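# Arrange four bread packets in pairs on green tray

## Task

Place all four bread packets on the green tray, flat and top side up, with two packets entirely within the tray's left half and the other two entirely within its right half. At the finish the tray must still be in its current spot and orientation, the basket must be standing upright near its current location, and neither hand may be in contact with any packet, the tray, the basket or the plates.

## Robot and tools

Robot: two arms. left_arm carries a five-finger left hand, right_arm a right hand (mirror images). Measured base positions in the scene frame: left_arm (-0.030, +0.291, +0.024) m, right_arm (+0.027, -0.268, +0.038) m, each turned only slightly about z. Cameras: cam_high (fixed, on a stand behind the arms), cam_left_wrist and cam_right_wrist, all 672x504.

Frames. Scene frame: origin at table-top height halfway between the nominal bases, +z up, +x forward over the table, left_arm toward +y. Image left/right does not match arm names. Each arm's reported hand pose, Hand target and offsets use that arm's own base frame; rotations turn about the Hand target's position. The hand point sits 0.05 m in front of the palm and 0.15 m out from the wrist face. Its +z runs along straight fingers (tips 0.06-0.07 m beyond it), +y points out of the palm (finger centre lines lie 0.06 m toward -y), +x crosses the palm away from the thumb on the right hand and toward the thumb on the left hand. A wrist bracket on the little-finger side reaches 0.10 m sideways and can collide.

One row = 28 numbers, each in [-1, 1], always for both arms: left dx, dy, dz, rx, ry, rz; left hand little, ring, middle, index, thumb_bend, thumb_turn, force_limit, speed; then the same 14 for the right arm. dx..rz are offsets (not poses) from that arm's Hand target as it stood when the action or move began; 1.0 equals 0.6 m or 180 degrees; rx, ry, rz form one rotation vector. Every row of an action counts from that same start, so sending an offset twice moves twice across calls. Six zeros re-command the current Hand target. Finger motors: -1 open/straight, +1 curled; thumb_turn -1 beside the palm, +1 opposite the fingers. force_limit maps -1..+1 to about 0..10 N (0..15 N on the two thumb motors). speed rises linearly from near zero at -1 to full at +0.48 and beyond (full travel 0.49 s). There is no 'unchanged' value: to leave a hand alone, resend the eight numbers of its last executed row, or, if none was sent yet, its hand_measured six plus hand_force_limit and hand_speed.

Tools.
execute_actions(actions, cameras): actions is a list of up to 15 actions; each action has up to 15 rows at 1/30 s each (0.5 s per action), the last row held if fewer. Images come back only for an empty list or when cameras names them (["all"], [] or names).
move(target, speed, blend, blocking, cameras): target is one 28-number row or a list of up to 15 rows; every row's offsets count from the same starting Hand targets. speed is m/s, 0.002 to 4.3 (default 0.25), rotation capped at twice that in rad/s; one value or one per target. blend in metres rounds corners at intermediate targets; 0 stops at each. All motion is capped at 10 s. blocking=false returns after about 0.5 s while the move runs. Paths are straight, ignore obstacles and the other arm, and lag or overshoot more when fast. Hand numbers of later targets are applied only after arrival and rest. The result adds a move: line (done, off_target, moving, held, fault) plus limits such as paced or held.
wait(seconds 0-10, cameras): lets time run, holding commands.
stop(cameras): brakes a running move.
zoom_image(camera, region [x0, y0, x1, y1] pixels, at most 504 wide/high): enlarges part of that camera's latest image.
show_instructions(): shows the reference pages.
finished_scene(scene=1): ends the scene irreversibly.

Results: end_effector_position (m) and end_effector_quat_wxyz per arm in its base frame, which can be a few cm wrong; Hand target (the pose your next offsets start from, after a 40-degree orientation clip); Joint positions, velocities (may read 'within noise'), torques (include arm weight; numbers 3 and 4 wrap at ±28 N m); hand_measured, hand_stopped_by (moving, target, force, stalled, fault), hand_load_n (fingertip force, positive when pushed open; near 0 after losing a grip), hand_force_limit, hand_speed. A MOTOR HOT line appears at 85 °C; at 100 °C that arm drops and is disabled 30-60 s.

Behaviour. Arms track loosely: a hand often rests 1-3 cm (up to 5 cm) short, usually low, without touching anything; resend the shortfall as an offset. Small moves may not start; small turns can shift the hand point. Passing near an arm's own base can flip its shoulder, so route around it. Joint ranges: waist ±2.880, shoulder 0 to 3.142, elbow 0 to 3.019, wrist pitch -1.693 to 1.571, wrist yaw ±1.571, wrist roll ±2.094 rad.

Gripping: with thumb_turn at +1 the hand grips objects roughly 0.035-0.065 m thick, handles from about 0.025 m. Close at speed -0.94 or lower for gentle contact. A finger locks on reaching its target or force_limit; to squeeze harder raise force_limit and send a more-closed target; to release send a target more open than hand_measured.

Avoid: dropping packets or releasing them while moving, anything leaving the table (fails the task), fast hits on fixed or heavy objects, pressing past contact, the arms bumping or one hand closing on the other, heavy finger loads, and long stretched holds that heat motors. Objects may occasionally be nudged by outside pushes; check the cameras before finishing.

Each tool is called after "Call:" in YAML: its name, and indented under it one key for each argument.

Reference images:

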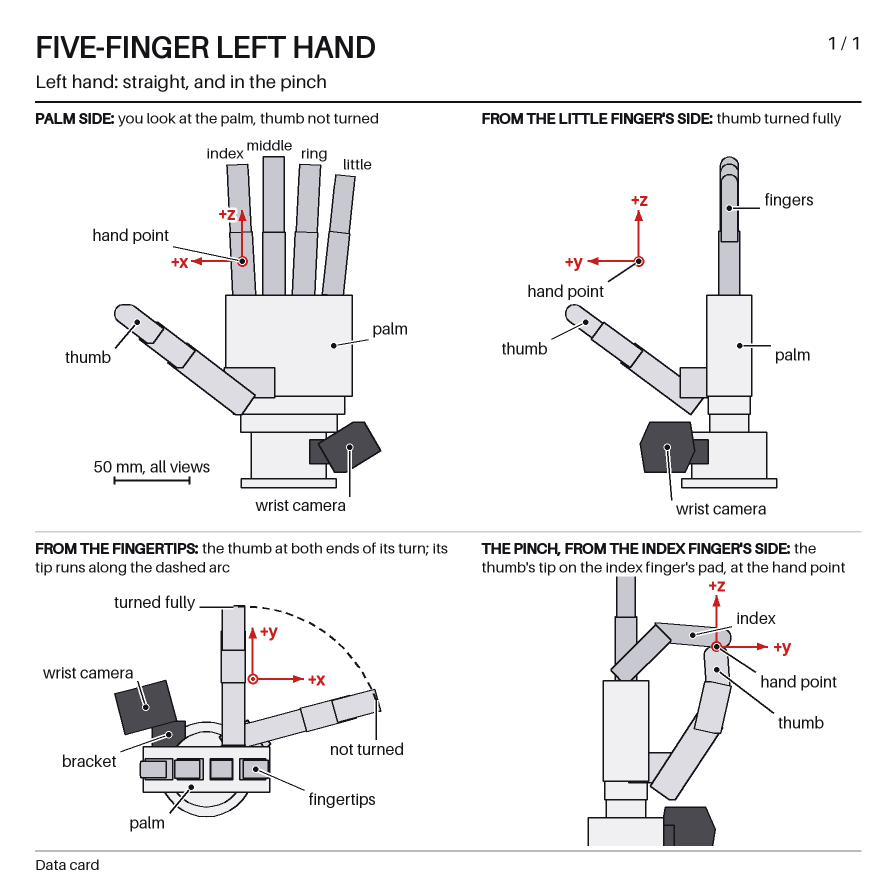

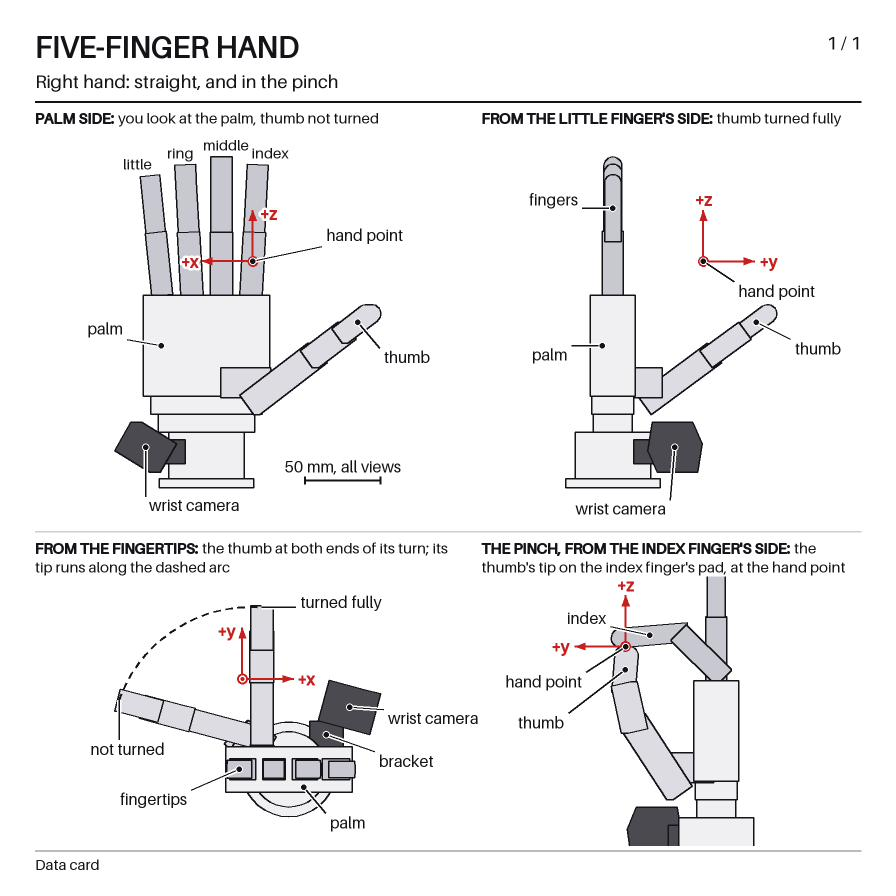

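## Session

Call:
execute_actions:
  actions: []

Scene clock: 0.00 s.
left_arm: end_effector_position=(+0.0210, -0.2494, +0.1659) hand_measured=(-1.000, -1.000, -1.000, -1.000, -1.000, -1.000) hand_load_n=(+0.0, +0.0, +0.0, +0.0, +0.0, +0.0) hand_stopped_by=(target, target, target, target, target, target) hand_force_limit=0.00 hand_speed=-0.80 end_effector_quat_wxyz=(+0.402, +0.625, -0.668, +0.040) | right_arm: end_effector_position=(+0.5262, +0.0104, +0.0699) hand_measured=(-1.000, -1.000, -1.000, -1.000, -1.000, -1.000) hand_load_n=(+0.0, +0.0, +0.0, +0.0, +0.0, +0.0) hand_stopped_by=(target, target, target, target, target, target) hand_force_limit=0.00 hand_speed=-0.80 end_effector_quat_wxyz=(+0.256, +0.856, -0.361, +0.268)
Joint positions: left_arm=[-0.666 0.976 0.553 -1.208 0.83 -0.572] | right_arm=[0.282 1.907 1.427 -0.97 0.752 -0.539]
Joint velocities: within noise
Joint torques (N m): no reading
Heat: left arm: hottest waist 37 °C; right arm: hottest shoulder 41 °C.
Hand target: left_arm +0.0257, -0.2530, +0.1713; +0.400, +0.622, -0.671, +0.048 | right_arm +0.5329, +0.0124, +0.0729; +0.252, +0.854, -0.363, +0.273

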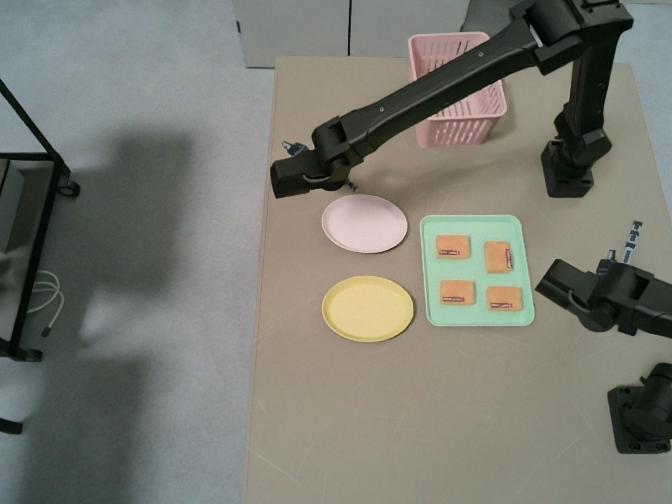

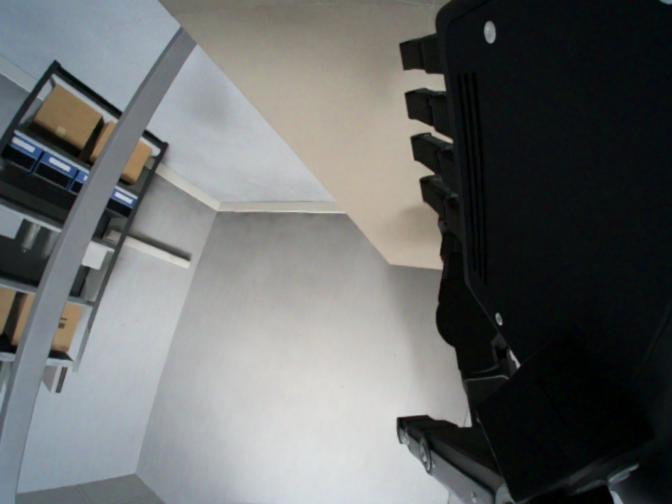

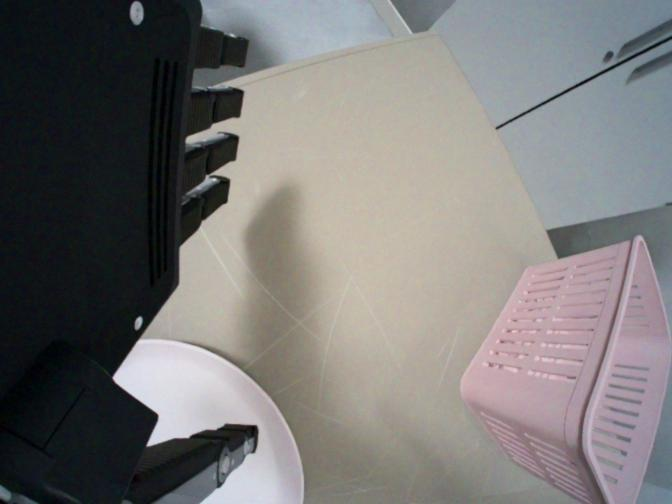

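Call:
zoom_image:
  camera: "cam_high"
  region: [400, 200, 560, 340]

Call:
zoom_image:
  camera: "cam_high"
  region: [380, 10, 540, 170]

Call:
zoom_image:
  camera: "cam_high"
  region: [240, 60, 672, 500]

Scaled by 3.150 from the camera's 672x504 image, which has a finer 960x720 frame.

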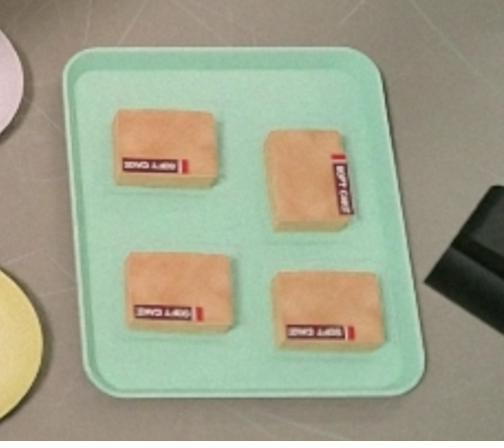

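Scaled by 3.150 from the camera's 672x504 image, which has a finer 960x720 frame.

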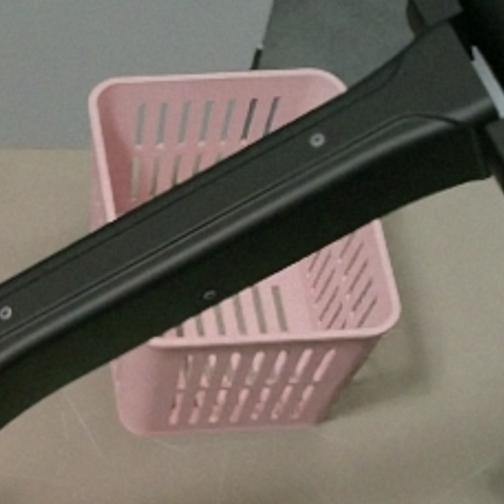

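Scaled by 1.145 from the camera's 672x504 image, which has a finer 960x720 frame.

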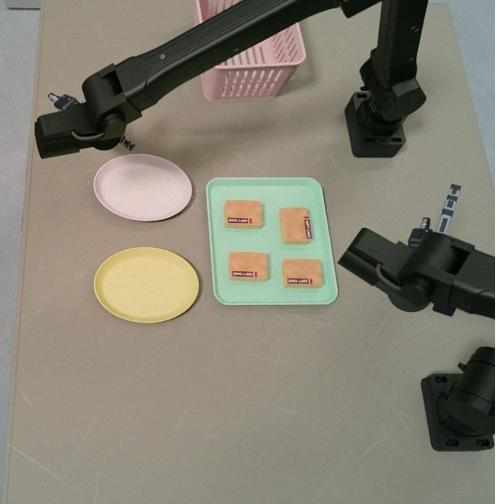

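Call:
move:
  target: [0.2417,-0.1117,0.06,0.2077,-0.1632,0.0228,1,1,1,-1,-1,-1,-0.3,-0.2,0,0,0,0,0,0,-1,-1,-1,-1,-1,-1,0,-0.8]
  cameras: ["all"]

Scene clock: 18.63 s.
left_arm: end_effector_position=(+0.1639, -0.3078, +0.1976) hand_measured=(+1.000, +1.000, +1.000, -1.000, -1.000, -1.000) hand_load_n=(+0.0, +0.5, +0.0, +0.0, +0.0, +0.0) hand_stopped_by=(target, target, target, target, target, target) hand_force_limit=-0.30 hand_speed=-0.20 end_effector_quat_wxyz=(+0.002, +0.706, -0.708, -0.007) | right_arm: end_effector_position=(+0.5262, +0.0104, +0.0699) hand_measured=(-1.000, -1.000, -1.000, -1.000, -1.000, -1.000) hand_load_n=(-0.5, +0.0, +0.0, +0.0, +0.0, +0.0) hand_stopped_by=(target, target, target, target, target, target) hand_force_limit=0.00 hand_speed=-0.80 end_effector_quat_wxyz=(+0.256, +0.856, -0.361, +0.268)
Joint positions: left_arm=[-0.887 1.287 1.162 -1.459 0.004 -0.884] | right_arm=[0.282 1.907 1.427 -0.97 0.752 -0.539]
Joint torques (N m): left_arm=[-0.91 -4.78 12.57 -0.06 -0.15 -0.11] | right_arm=[-0.03 -16.5 8.8 0.44 0.56 0.01]
Heat: left arm: hottest waist 37 °C; right arm: hottest shoulder 41 °C.
Hand target: left_arm +0.1707, -0.3200, +0.2073; +0.000, +0.707, -0.707, +0.000 | right_arm +0.5329, +0.0124, +0.0729; +0.252, +0.854, -0.363, +0.273
Off the commanded pose: left_arm 0.017 m, 1 deg | right_arm 0.008 m, 1 deg.
move: off_target (left_arm)

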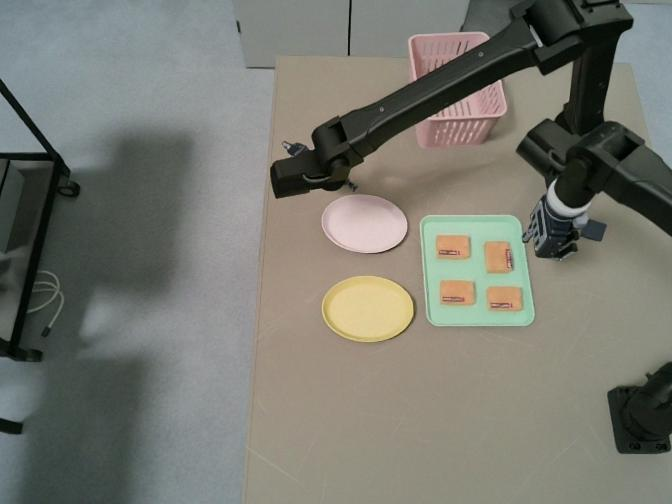

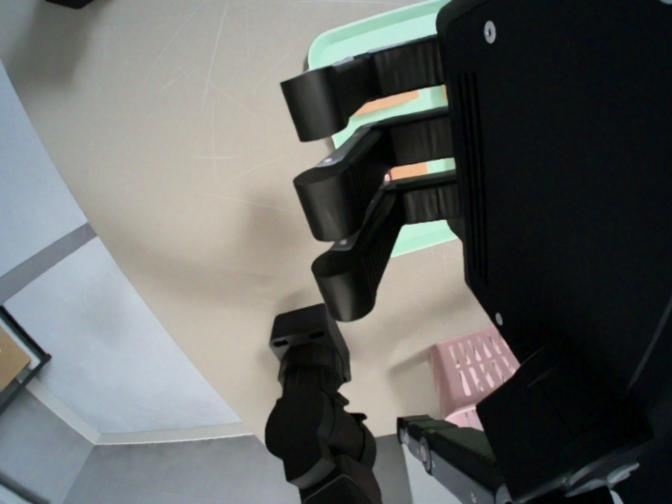

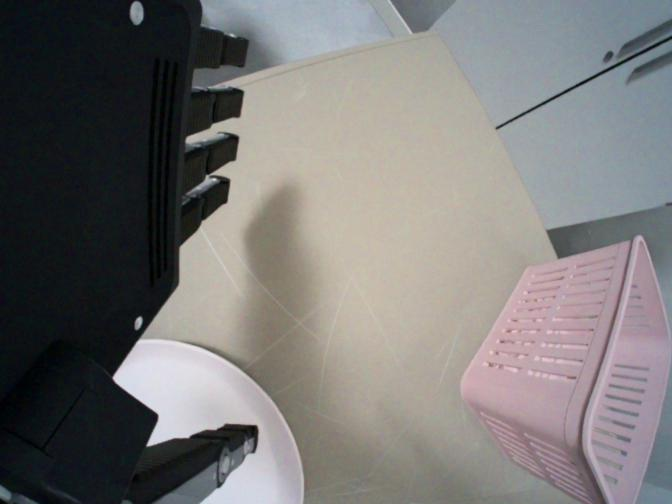

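Call:
zoom_image:
  camera: "cam_high"
  region: [400, 150, 640, 340]

Scaled by 2.100 from the camera's 672x504 image, which has a finer 960x720 frame.

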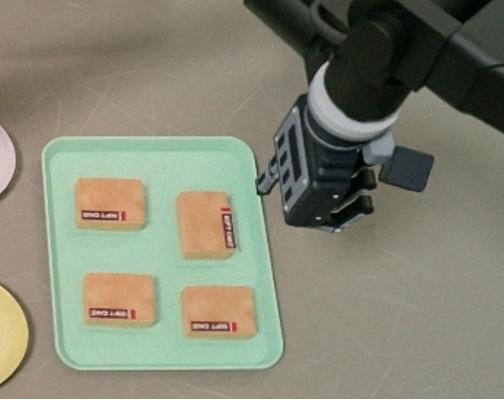

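Call:
move:
  target: [0,0,-0.1667,0,0,0,1,1,1,-1,-1,-1,-0.3,-0.2,0,0,0,0,0,0,-1,-1,-1,-1,-1,-1,0,-0.8]
  cameras: ["all"]

Call:
zoom_image:
  camera: "cam_high"
  region: [410, 180, 570, 340]

Scene clock: 24.57 s.
left_arm: end_effector_position=(+0.1703, -0.3154, +0.1120) hand_measured=(+1.000, +1.000, +1.000, -1.000, -1.000, -1.000) hand_load_n=(+0.0, +0.0, +0.0, +0.0, +0.0, +0.0) hand_stopped_by=(target, target, target, target, target, target) hand_force_limit=-0.30 hand_speed=-0.20 end_effector_quat_wxyz=(+0.002, +0.706, -0.708, +0.001) | right_arm: end_effector_position=(+0.5262, +0.0104, +0.0699) hand_measured=(-1.000, -1.000, -1.000, -1.000, -1.000, -1.000) hand_load_n=(+0.0, +0.0, +0.0, +0.0, +0.0, +0.0) hand_stopped_by=(target, target, target, target, target, target) hand_force_limit=0.00 hand_speed=-0.80 end_effector_quat_wxyz=(+0.256, +0.856, -0.361, +0.268)
Joint positions: left_arm=[-0.887 1.359 0.997 -1.207 0.003 -0.885] | right_arm=[0.282 1.907 1.427 -0.97 0.752 -0.539]
Joint torques (N m): left_arm=[-0.62 -5.48 9.09 0.72 -0.09 -0.15] | right_arm=[0.67 -16.32 8.77 0.62 0.52 -0.01]
Heat: left arm: hottest waist 37 °C; right arm: hottest shoulder 41 °C.
Hand target: left_arm +0.1707, -0.3201, +0.1073; +0.000, +0.707, -0.707, +0.000 | right_arm +0.5329, +0.0124, +0.0729; +0.252, +0.854, -0.363, +0.273
Off the commanded pose: left_arm 0.007 m, 0 deg | right_arm 0.008 m, 1 deg.
move: done

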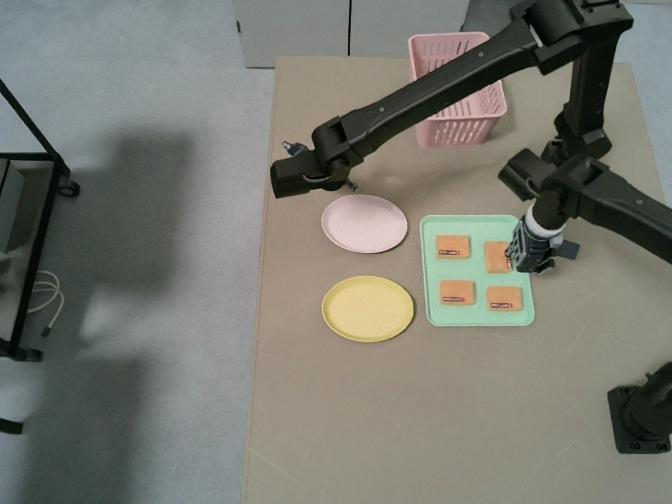

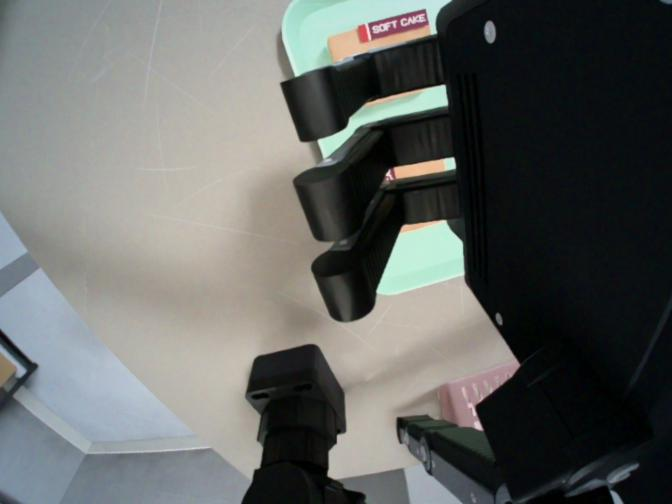

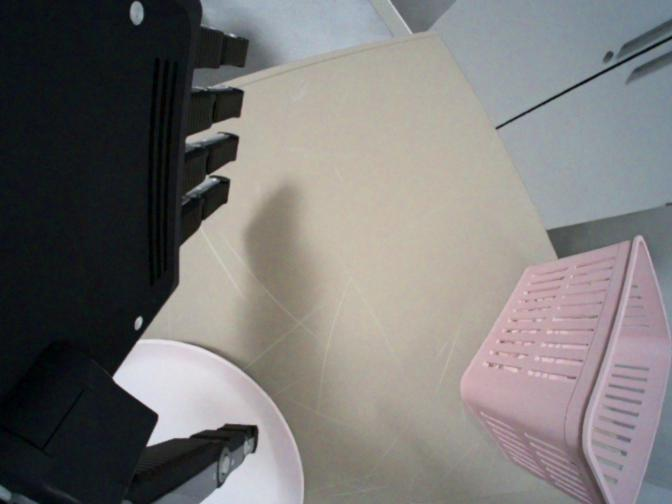

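Scaled by 3.150 from the camera's 672x504 image, which has a finer 960x720 frame.

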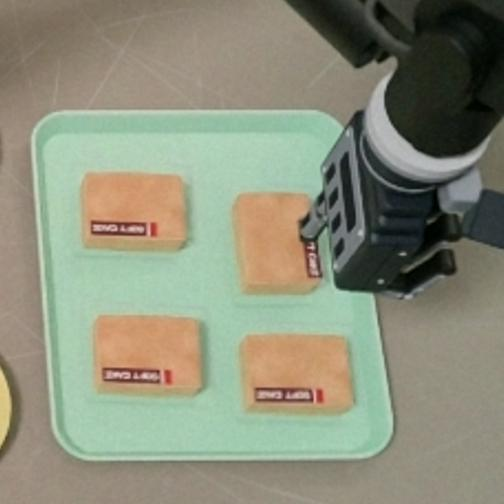

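Call:
move:
  target: [0.0117,0.0633,-0.04,0,0,0,1,1,1,-1,-1,-1,-0.3,-0.2,0,0,0,0,0,0,-1,-1,-1,-1,-1,-1,0,-0.8]
  cameras: ["cam_high", "cam_left_wrist"]

Call:
zoom_image:
  camera: "cam_high"
  region: [410, 180, 570, 340]

Scene clock: 28.53 s.
left_arm: end_effector_position=(+0.1749, -0.2827, +0.0814) hand_measured=(+1.000, +1.000, +1.000, -1.000, -1.000, -1.000) hand_load_n=(+0.0, +0.0, +0.0, +0.0, +0.0, +0.0) hand_stopped_by=(target, target, target, target, target, target) hand_force_limit=-0.30 hand_speed=-0.20 end_effector_quat_wxyz=(+0.000, +0.709, -0.705, -0.009) | right_arm: end_effector_position=(+0.5262, +0.0104, +0.0699) hand_measured=(-1.000, -1.000, -1.000, -1.000, -1.000, -1.000) hand_load_n=(+0.0, +0.0, +0.0, +0.0, +0.0, +0.0) hand_stopped_by=(target, target, target, target, target, target) hand_force_limit=0.00 hand_speed=-0.80 end_effector_quat_wxyz=(+0.256, +0.856, -0.361, +0.268)
Joint positions: left_arm=[-0.818 1.349 0.9 -1.14 0.001 -0.824] | right_arm=[0.282 1.907 1.427 -0.97 0.752 -0.539]
Joint torques (N m): left_arm=[0.38 -7.36 7.99 1.06 -0.03 0.08] | right_arm=[0.15 -15.09 8.94 0.54 0.54 0.01]
Heat: left arm: hottest waist 37 °C; right arm: hottest shoulder 41 °C.
Hand target: left_arm +0.1778, -0.2821, +0.0834; +0.000, +0.707, -0.707, +0.000 | right_arm +0.5329, +0.0124, +0.0729; +0.252, +0.854, -0.363, +0.273
Off the commanded pose: left_arm 0.003 m, 1 deg | right_arm 0.008 m, 1 deg.
move: done
Images, in order (width x height): cam_high 672x504, cam_left_wrist 672x504.

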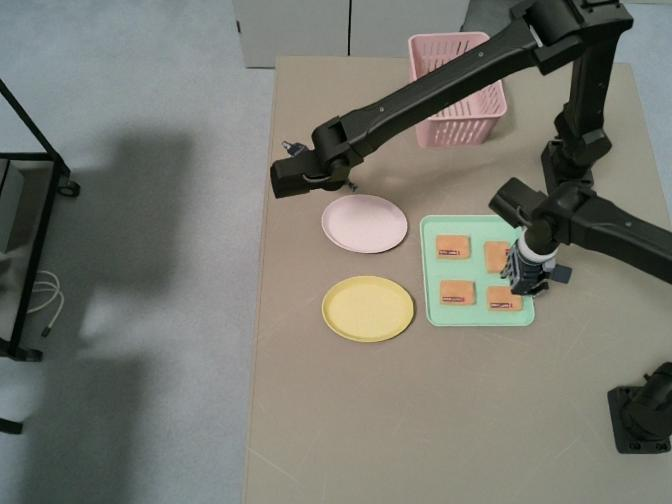

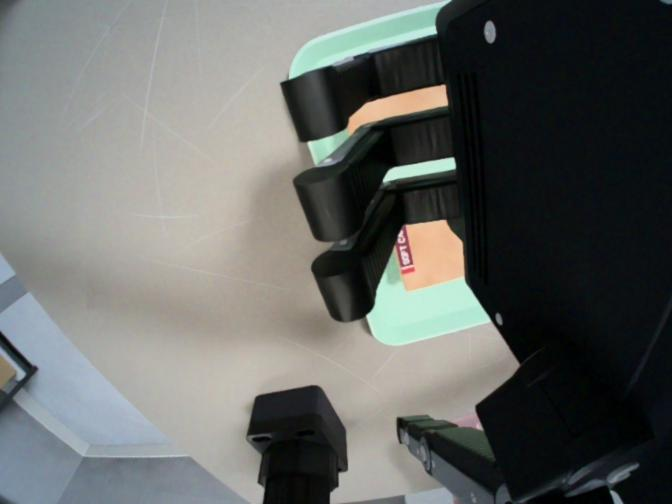

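Scaled by 3.150 from the camera's 672x504 image, which has a finer 960x720 frame.

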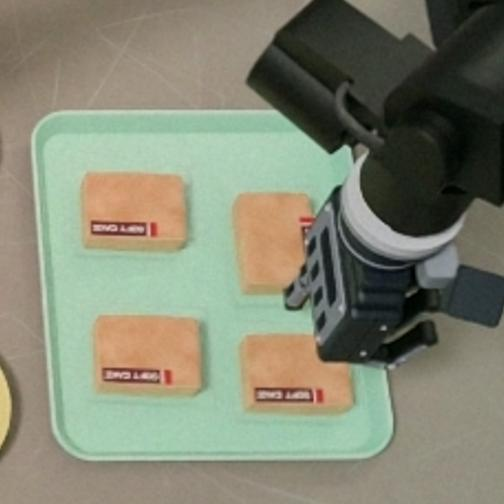

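Call:
move:
  target: [0,0,-0.0367,0,0,0,1,1,1,-1,-1,-1,-0.3,-0.2,0,0,0,0,0,0,-1,-1,-1,-1,-1,-1,0,-0.8]
  cameras: ["cam_high", "cam_left_wrist"]
  speed: 0.08

Call:
zoom_image:
  camera: "cam_high"
  region: [410, 180, 570, 340]

Scene clock: 31.07 s.
left_arm: end_effector_position=(+0.1765, -0.2843, +0.0690) hand_measured=(+1.000, +1.000, +1.000, -1.000, -1.000, -1.000) hand_load_n=(+0.0, +0.0, +0.0, +0.0, +0.0, +0.0) hand_stopped_by=(target, target, target, target, target, target) hand_force_limit=-0.30 hand_speed=-0.20 end_effector_quat_wxyz=(+0.001, +0.709, -0.705, +0.006) | right_arm: end_effector_position=(+0.5262, +0.0104, +0.0699) hand_measured=(-1.000, -1.000, -1.000, -1.000, -1.000, -1.000) hand_load_n=(+0.0, +0.0, +0.0, +0.0, +0.0, +0.0) hand_stopped_by=(target, target, target, target, target, target) hand_force_limit=0.00 hand_speed=-0.80 end_effector_quat_wxyz=(+0.256, +0.856, -0.361, +0.268)
Joint positions: left_arm=[-0.818 1.349 0.866 -1.075 0.001 -0.823] | right_arm=[0.282 1.907 1.427 -0.97 0.752 -0.539]
Joint torques (N m): left_arm=[1.03 -4.78 7.57 0.83 0.01 0.09] | right_arm=[0.32 -16.38 9.02 0.59 0.54 -0.06]
Heat: left arm: hottest waist 37 °C; right arm: hottest shoulder 41 °C.
Hand target: left_arm +0.1778, -0.2821, +0.0614; +0.000, +0.707, -0.707, +0.000 | right_arm +0.5329, +0.0124, +0.0729; +0.252, +0.854, -0.363, +0.273
Off the commanded pose: left_arm 0.008 m, 1 deg | right_arm 0.008 m, 1 deg.
move: done
Images, in order (width x height): cam_high 672x504, cam_left_wrist 672x504.

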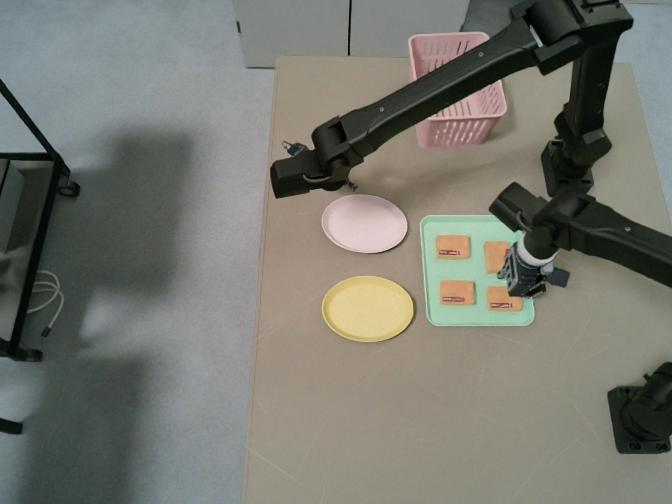

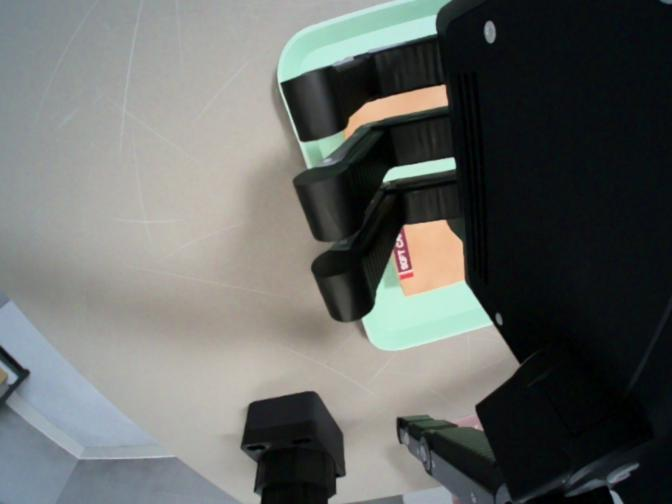

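Scaled by 3.150 from the camera's 672x504 image, which has a finer 960x720 frame.

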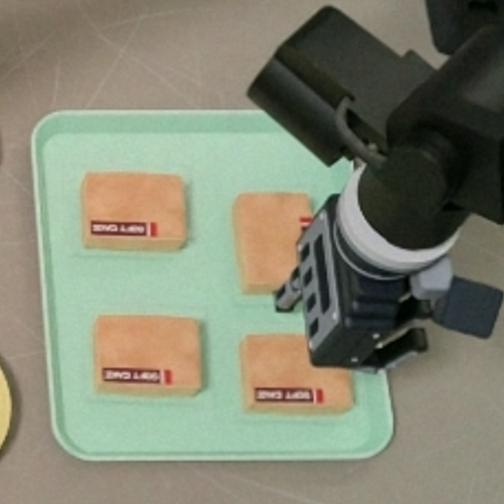

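Call:
move:
  target: [0,0.0075,-0.0183,0,0,0,1,1,1,-1,-1,-1,-0.3,-0.2,0,0,0,0,0,0,-1,-1,-1,-1,-1,-1,0,-0.8]
  cameras: ["cam_high"]
  speed: 0.05

Call:
zoom_image:
  camera: "cam_high"
  region: [450, 220, 550, 320]

Scene clock: 32.83 s.
left_arm: end_effector_position=(+0.1761, -0.2804, +0.0586) hand_measured=(+1.000, +1.000, +1.000, -1.000, -1.000, -1.000) hand_load_n=(+0.0, +0.0, +0.0, +0.0, +0.0, +0.0) hand_stopped_by=(target, target, target, target, target, target) hand_force_limit=-0.30 hand_speed=-0.20 end_effector_quat_wxyz=(+0.000, +0.709, -0.706, +0.008) | right_arm: end_effector_position=(+0.5262, +0.0104, +0.0699) hand_measured=(-1.000, -1.000, -1.000, -1.000, -1.000, -1.000) hand_load_n=(+0.0, +0.0, +0.0, +0.0, +0.0, +0.0) hand_stopped_by=(target, target, target, target, target, target) hand_force_limit=0.00 hand_speed=-0.80 end_effector_quat_wxyz=(+0.256, +0.856, -0.361, +0.268)
Joint positions: left_arm=[-0.811 1.355 0.84 -1.041 0.001 -0.815] | right_arm=[0.282 1.907 1.427 -0.97 0.752 -0.539]
Joint torques (N m): left_arm=[1.14 -3.84 7.58 0.85 -0.05 0.11] | right_arm=[0.09 -16.32 8.95 0.53 0.55 -0.02]
Heat: left arm: hottest waist 37 °C; right arm: hottest shoulder 41 °C.
Hand target: left_arm +0.1777, -0.2776, +0.0502; +0.000, +0.707, -0.707, +0.000 | right_arm +0.5329, +0.0124, +0.0729; +0.252, +0.854, -0.363, +0.273
Off the commanded pose: left_arm 0.009 m, 1 deg | right_arm 0.008 m, 1 deg.
move: done
Images, in order (width x height): cam_high 672x504.

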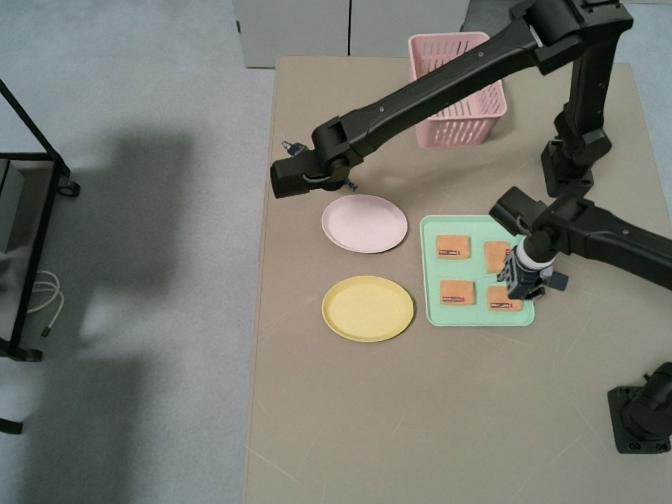

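Scaled by 5.040 from the camera's 672x504 image, which has a finer 960x720 frame.

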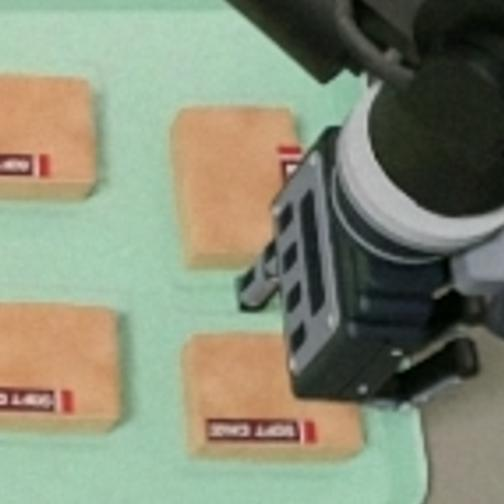

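Call:
move:
  target: [0,0,-0.015,0,0,0,1,1,1,-1,-1,-1,-0.3,-0.2,0,0,0,0,0,0,-1,-1,-1,-1,-1,-1,0,-0.8]
  cameras: ["cam_high"]
  speed: 0.05

Call:
zoom_image:
  camera: "cam_high"
  region: [450, 220, 550, 320]

Scene clock: 34.93 s.
left_arm: end_effector_position=(+0.1762, -0.2805, +0.0496) hand_measured=(+1.000, +1.000, +1.000, -1.000, -1.000, -1.000) hand_load_n=(+0.0, +0.0, +0.0, +0.0, -0.5, +0.0) hand_stopped_by=(target, target, target, target, target, target) hand_force_limit=-0.30 hand_speed=-0.20 end_effector_quat_wxyz=(+0.000, +0.708, -0.706, +0.008) | right_arm: end_effector_position=(+0.5262, +0.0104, +0.0699) hand_measured=(-1.000, -1.000, -1.000, -1.000, -1.000, -1.000) hand_load_n=(+0.0, +0.0, +0.0, +0.0, +0.0, +0.0) hand_stopped_by=(target, target, target, target, target, target) hand_force_limit=0.00 hand_speed=-0.80 end_effector_quat_wxyz=(+0.256, +0.856, -0.361, +0.268)
Joint positions: left_arm=[-0.811 1.369 0.827 -1.013 0.001 -0.814] | right_arm=[0.282 1.907 1.427 -0.97 0.752 -0.539]
Joint torques (N m): left_arm=[0.85 -5.25 7.75 0.9 -0.01 0.16] | right_arm=[-0.44 -16.21 9.03 0.58 0.51 0.05]
Heat: left arm: hottest waist 37 °C; right arm: hottest shoulder 41 °C.
Hand target: left_arm +0.1777, -0.2777, +0.0414; +0.000, +0.707, -0.707, +0.000 | right_arm +0.5329, +0.0124, +0.0729; +0.252, +0.854, -0.363, +0.273
Off the commanded pose: left_arm 0.009 m, 1 deg | right_arm 0.008 m, 1 deg.
move: done
Images, in order (width x height): cam_high 672x504.

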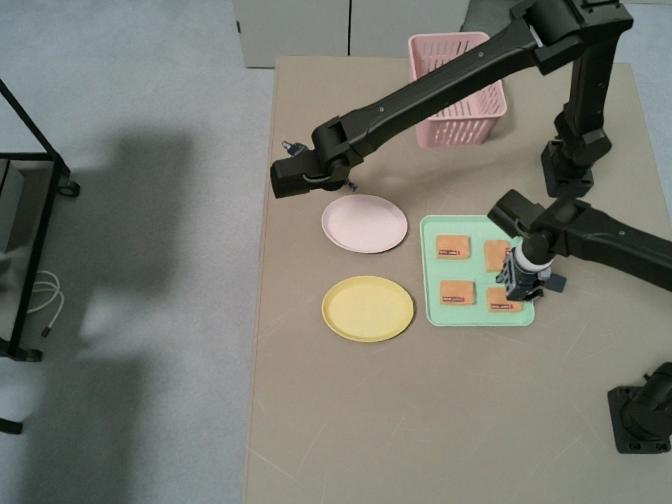

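Scaled by 5.040 from the camera's 672x504 image, which has a finer 960x720 frame.

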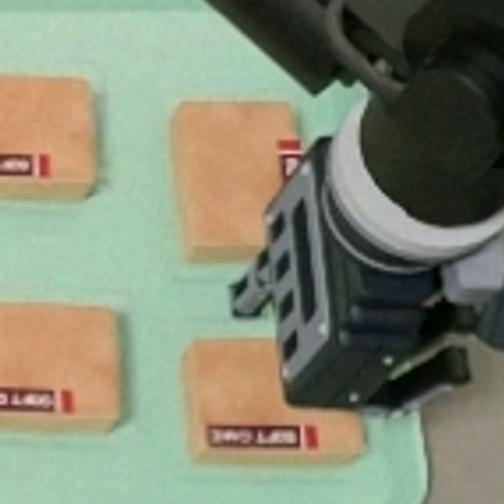

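Call:
zoom_image:
  camera: "cam_high"
  region: [410, 180, 570, 340]

Call:
execute_actions:
  actions: []

Call:
zoom_image:
  camera: "cam_left_wrist"
  region: [240, 0, 500, 400]

Scaled by 3.150 from the camera's 672x504 image, which has a finer 960x720 frame.

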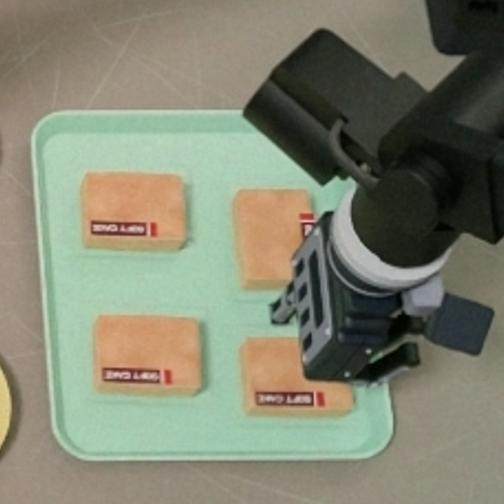

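Scene clock: 39.73 s.
left_arm: end_effector_position=(+0.1763, -0.2806, +0.0496) hand_measured=(+1.000, +1.000, +1.000, -1.000, -1.000, -1.000) hand_load_n=(+0.0, +0.0, +0.0, +0.0, +0.0, +0.0) hand_stopped_by=(target, target, target, target, target, target) hand_force_limit=-0.30 hand_speed=-0.20 end_effector_quat_wxyz=(+0.000, +0.708, -0.706, +0.008) | right_arm: end_effector_position=(+0.5262, +0.0104, +0.0699) hand_measured=(-1.000, -1.000, -1.000, -1.000, -1.000, -1.000) hand_load_n=(+0.0, +0.0, +0.0, +0.0, +0.0, +0.0) hand_stopped_by=(target, target, target, target, target, target) hand_force_limit=0.00 hand_speed=-0.80 end_effector_quat_wxyz=(+0.256, +0.856, -0.361, +0.268)
Joint positions: left_arm=[-0.811 1.369 0.827 -1.013 0.001 -0.814] | right_arm=[0.282 1.907 1.427 -0.97 0.752 -0.539]
Joint velocities: within noise
Joint torques (N m): left_arm=[1.32 -4.89 7.72 1.05 0.02 0.11] | right_arm=[-0.56 -16.15 8.66 0.39 0.53 0.03]
Heat: left arm: hottest waist 37 °C; right arm: hottest shoulder 42 °C.
Hand target: left_arm +0.1777, -0.2776, +0.0414; +0.000, +0.707, -0.707, +0.000 | right_arm +0.5329, +0.0124, +0.0729; +0.252, +0.854, -0.363, +0.273
Off the commanded pose: left_arm 0.009 m, 1 deg | right_arm 0.008 m, 1 deg.

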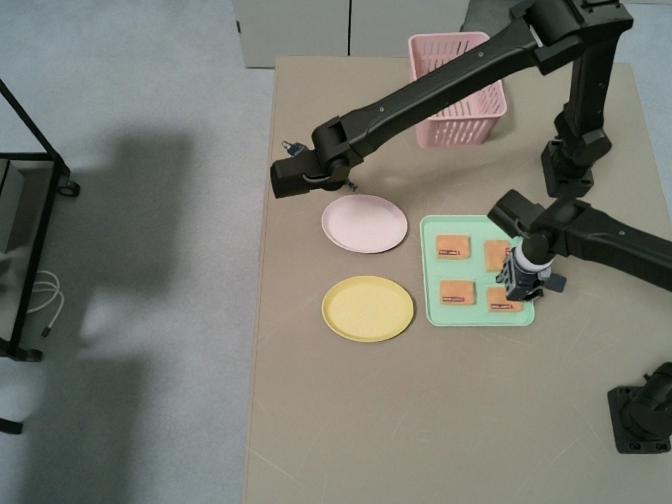

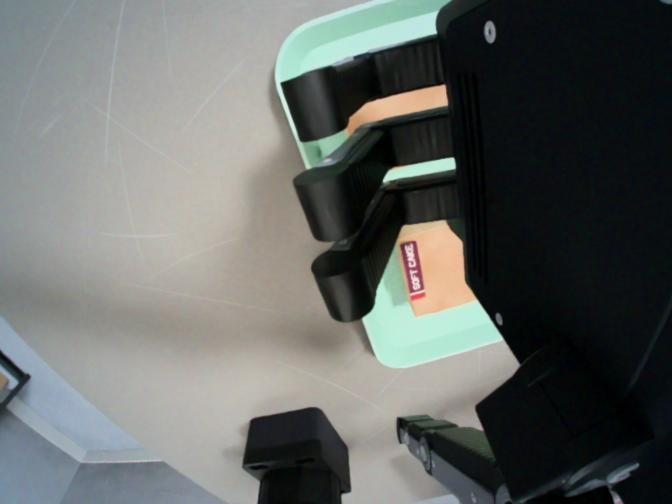

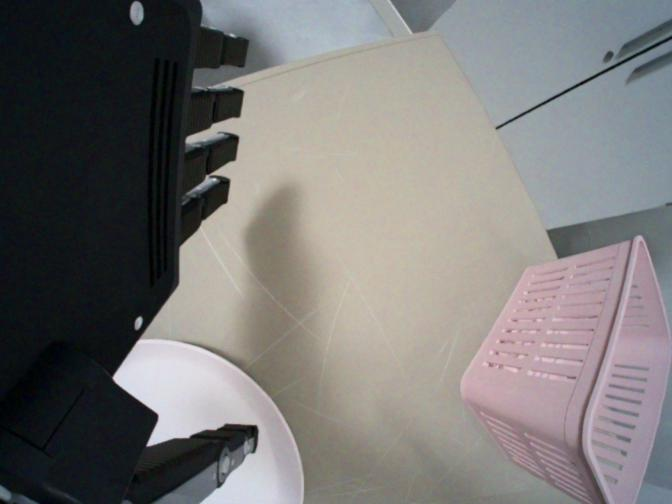

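Scaled by 1.260 from the camera's 672x504 image, which has a finer 960x720 frame.

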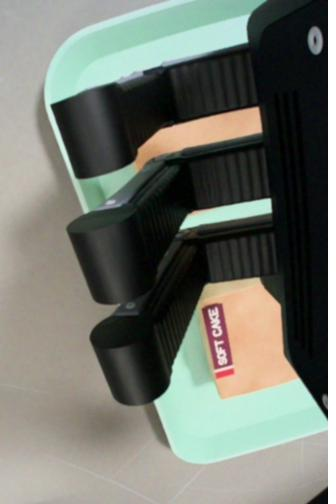

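Call:
move:
  target: [0,-0.0367,0.003,0,0,0,1,1,1,-1,-1,-1,-0.3,-0.2,0,0,0,0,0,0,-1,-1,-1,-1,-1,-1,0,-0.8]
  cameras: ["cam_high", "cam_left_wrist"]
  speed: 0.06

Call:
zoom_image:
  camera: "cam_high"
  region: [410, 180, 570, 340]

Scene clock: 42.10 s.
left_arm: end_effector_position=(+0.1717, -0.2850, +0.0424) hand_measured=(+1.000, +1.000, +1.000, -1.000, -1.000, -1.000) hand_load_n=(+0.0, +0.0, +0.0, +0.0, +0.0, +0.0) hand_stopped_by=(target, target, target, target, target, target) hand_force_limit=-0.30 hand_speed=-0.20 end_effector_quat_wxyz=(-0.001, +0.708, -0.706, -0.004) | right_arm: end_effector_position=(+0.5262, +0.0104, +0.0699) hand_measured=(-1.000, -1.000, -1.000, -1.000, -1.000, -1.000) hand_load_n=(+0.0, +0.0, +0.0, +0.0, +0.0, +0.0) hand_stopped_by=(target, target, target, target, target, target) hand_force_limit=0.00 hand_speed=-0.80 end_effector_quat_wxyz=(+0.256, +0.856, -0.361, +0.268)
Joint positions: left_arm=[-0.831 1.398 0.832 -1.013 -0.002 -0.834] | right_arm=[0.282 1.907 1.427 -0.97 0.752 -0.539]
Joint torques (N m): left_arm=[-1.49 -4.66 10.58 0.39 0.1 -0.09] | right_arm=[0.32 -16.03 8.9 0.51 0.54 0.03]
Heat: left arm: hottest waist 37 °C; right arm: hottest shoulder 42 °C.
Hand target: left_arm +0.1777, -0.2997, +0.0432; +0.000, +0.707, -0.707, +0.000 | right_arm +0.5329, +0.0124, +0.0729; +0.252, +0.854, -0.363, +0.273
Off the commanded pose: left_arm 0.016 m, 1 deg | right_arm 0.008 m, 1 deg.
move: off_target (left_arm)
Images, in order (width x height): cam_high 672x504, cam_left_wrist 672x504.

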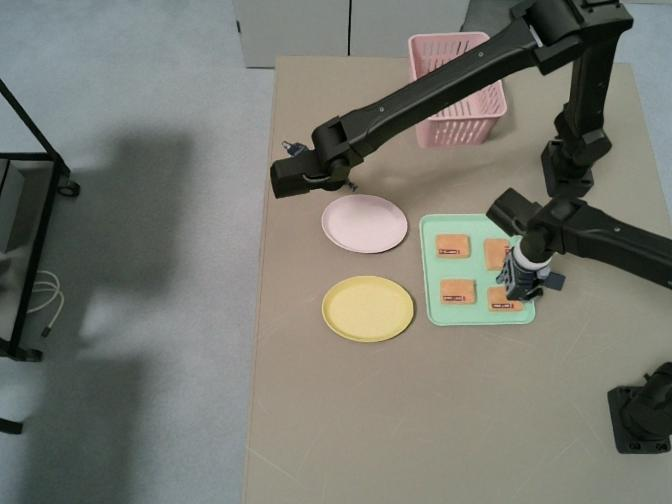

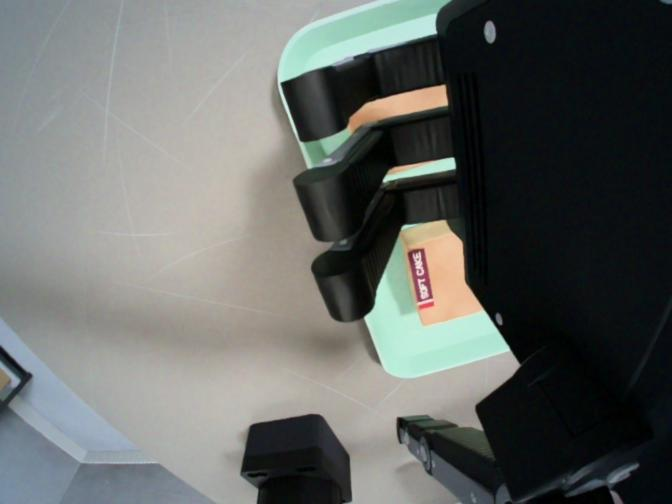

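Scaled by 3.150 from the camera's 672x504 image, which has a finer 960x720 frame.

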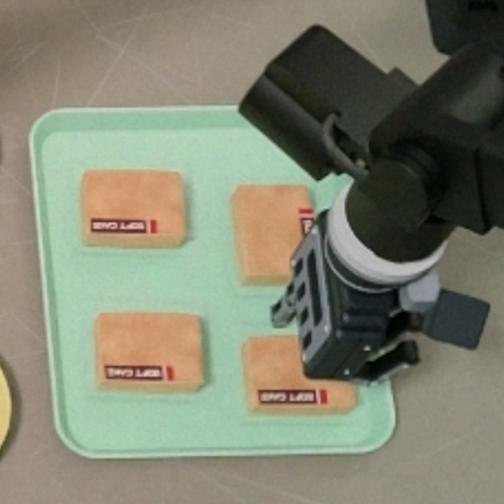

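Call:
move:
  target: [-0.007,0.025,0.03,0,0,0,1,1,1,-1,-1,-1,-0.3,-0.2,0,0,0,0,0,0,-1,-1,-1,-1,-1,-1,0,-0.8]
  cameras: ["cam_high", "cam_left_wrist"]
  speed: 0.06

Call:
zoom_image:
  camera: "cam_high"
  region: [410, 180, 570, 340]

Scene clock: 44.47 s.
left_arm: end_effector_position=(+0.1659, -0.2787, +0.0499) hand_measured=(+1.000, +1.000, +1.000, -1.000, -1.000, -1.000) hand_load_n=(+0.0, +0.0, +0.0, +0.0, +0.0, +0.0) hand_stopped_by=(target, target, target, target, target, target) hand_force_limit=-0.30 hand_speed=-0.20 end_effector_quat_wxyz=(-0.001, +0.708, -0.706, -0.012) | right_arm: end_effector_position=(+0.5262, +0.0104, +0.0699) hand_measured=(-1.000, -1.000, -1.000, -1.000, -1.000, -1.000) hand_load_n=(+0.0, +0.0, +0.0, -0.5, +0.0, +0.0) hand_stopped_by=(target, target, target, target, target, target) hand_force_limit=0.00 hand_speed=-0.80 end_effector_quat_wxyz=(+0.256, +0.856, -0.361, +0.268)
Joint positions: left_arm=[-0.831 1.375 0.832 -1.052 -0.002 -0.834] | right_arm=[0.282 1.907 1.427 -0.97 0.752 -0.539]
Joint torques (N m): left_arm=[0.91 -7.12 10.04 -0.18 0.07 0.13] | right_arm=[-0.21 -16.09 8.99 0.54 0.46 0.02]
Heat: left arm: hottest waist 37 °C; right arm: hottest shoulder 42 °C.
Hand target: left_arm +0.1735, -0.2847, +0.0612; +0.000, +0.707, -0.707, +0.000 | right_arm +0.5329, +0.0124, +0.0729; +0.252, +0.854, -0.363, +0.273
Off the commanded pose: left_arm 0.015 m, 1 deg | right_arm 0.008 m, 1 deg.
move: off_target (left_arm)
Images, in order (width x height): cam_high 672x504, cam_left_wrist 672x504.

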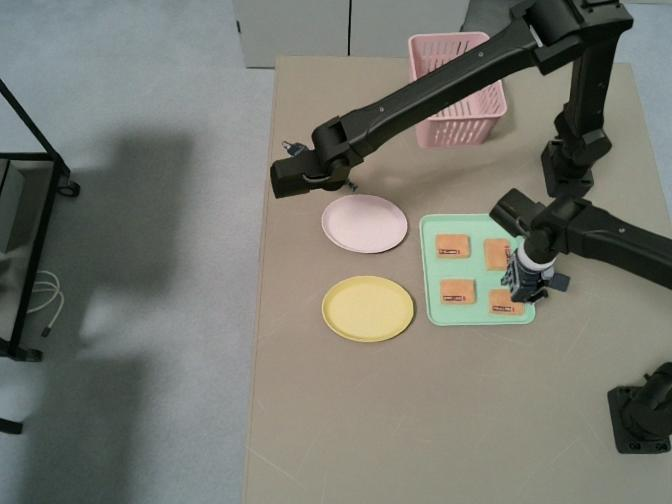

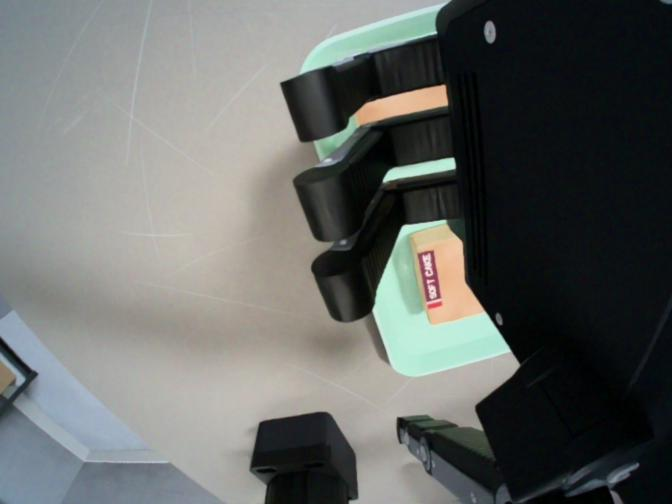

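Scaled by 3.150 from the camera's 672x504 image, which has a finer 960x720 frame.

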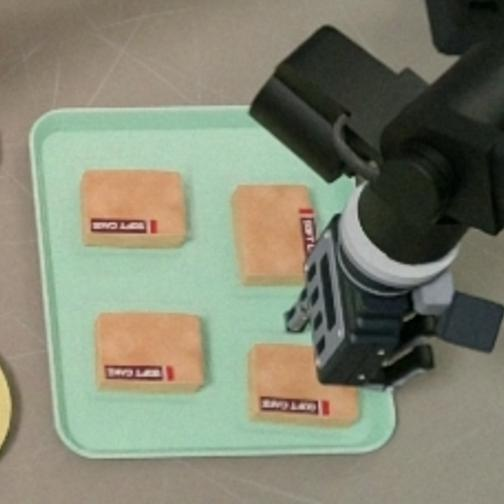

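Call:
zoom_image:
  camera: "cam_high"
  region: [480, 250, 540, 320]

Call:
zoom_image:
  camera: "cam_left_wrist"
  region: [340, 100, 480, 260]

Scaled by 7.200 from the camera's 672x504 image, which has a finer 960x720 frame.

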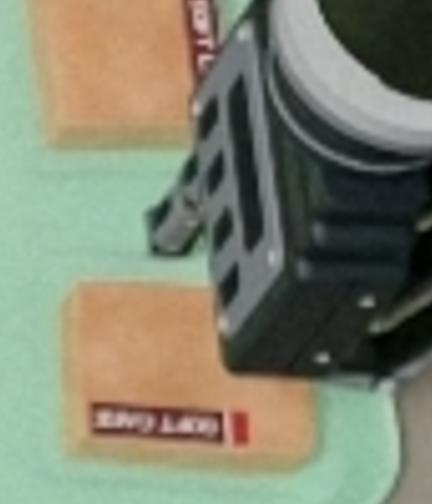

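Scaled by 3.150 from the camera's 672x504 image, which has a finer 960x720 frame.

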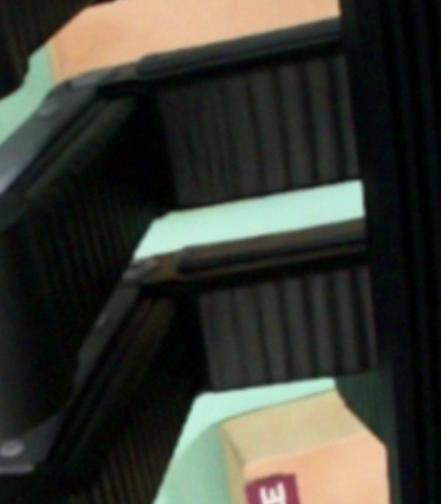

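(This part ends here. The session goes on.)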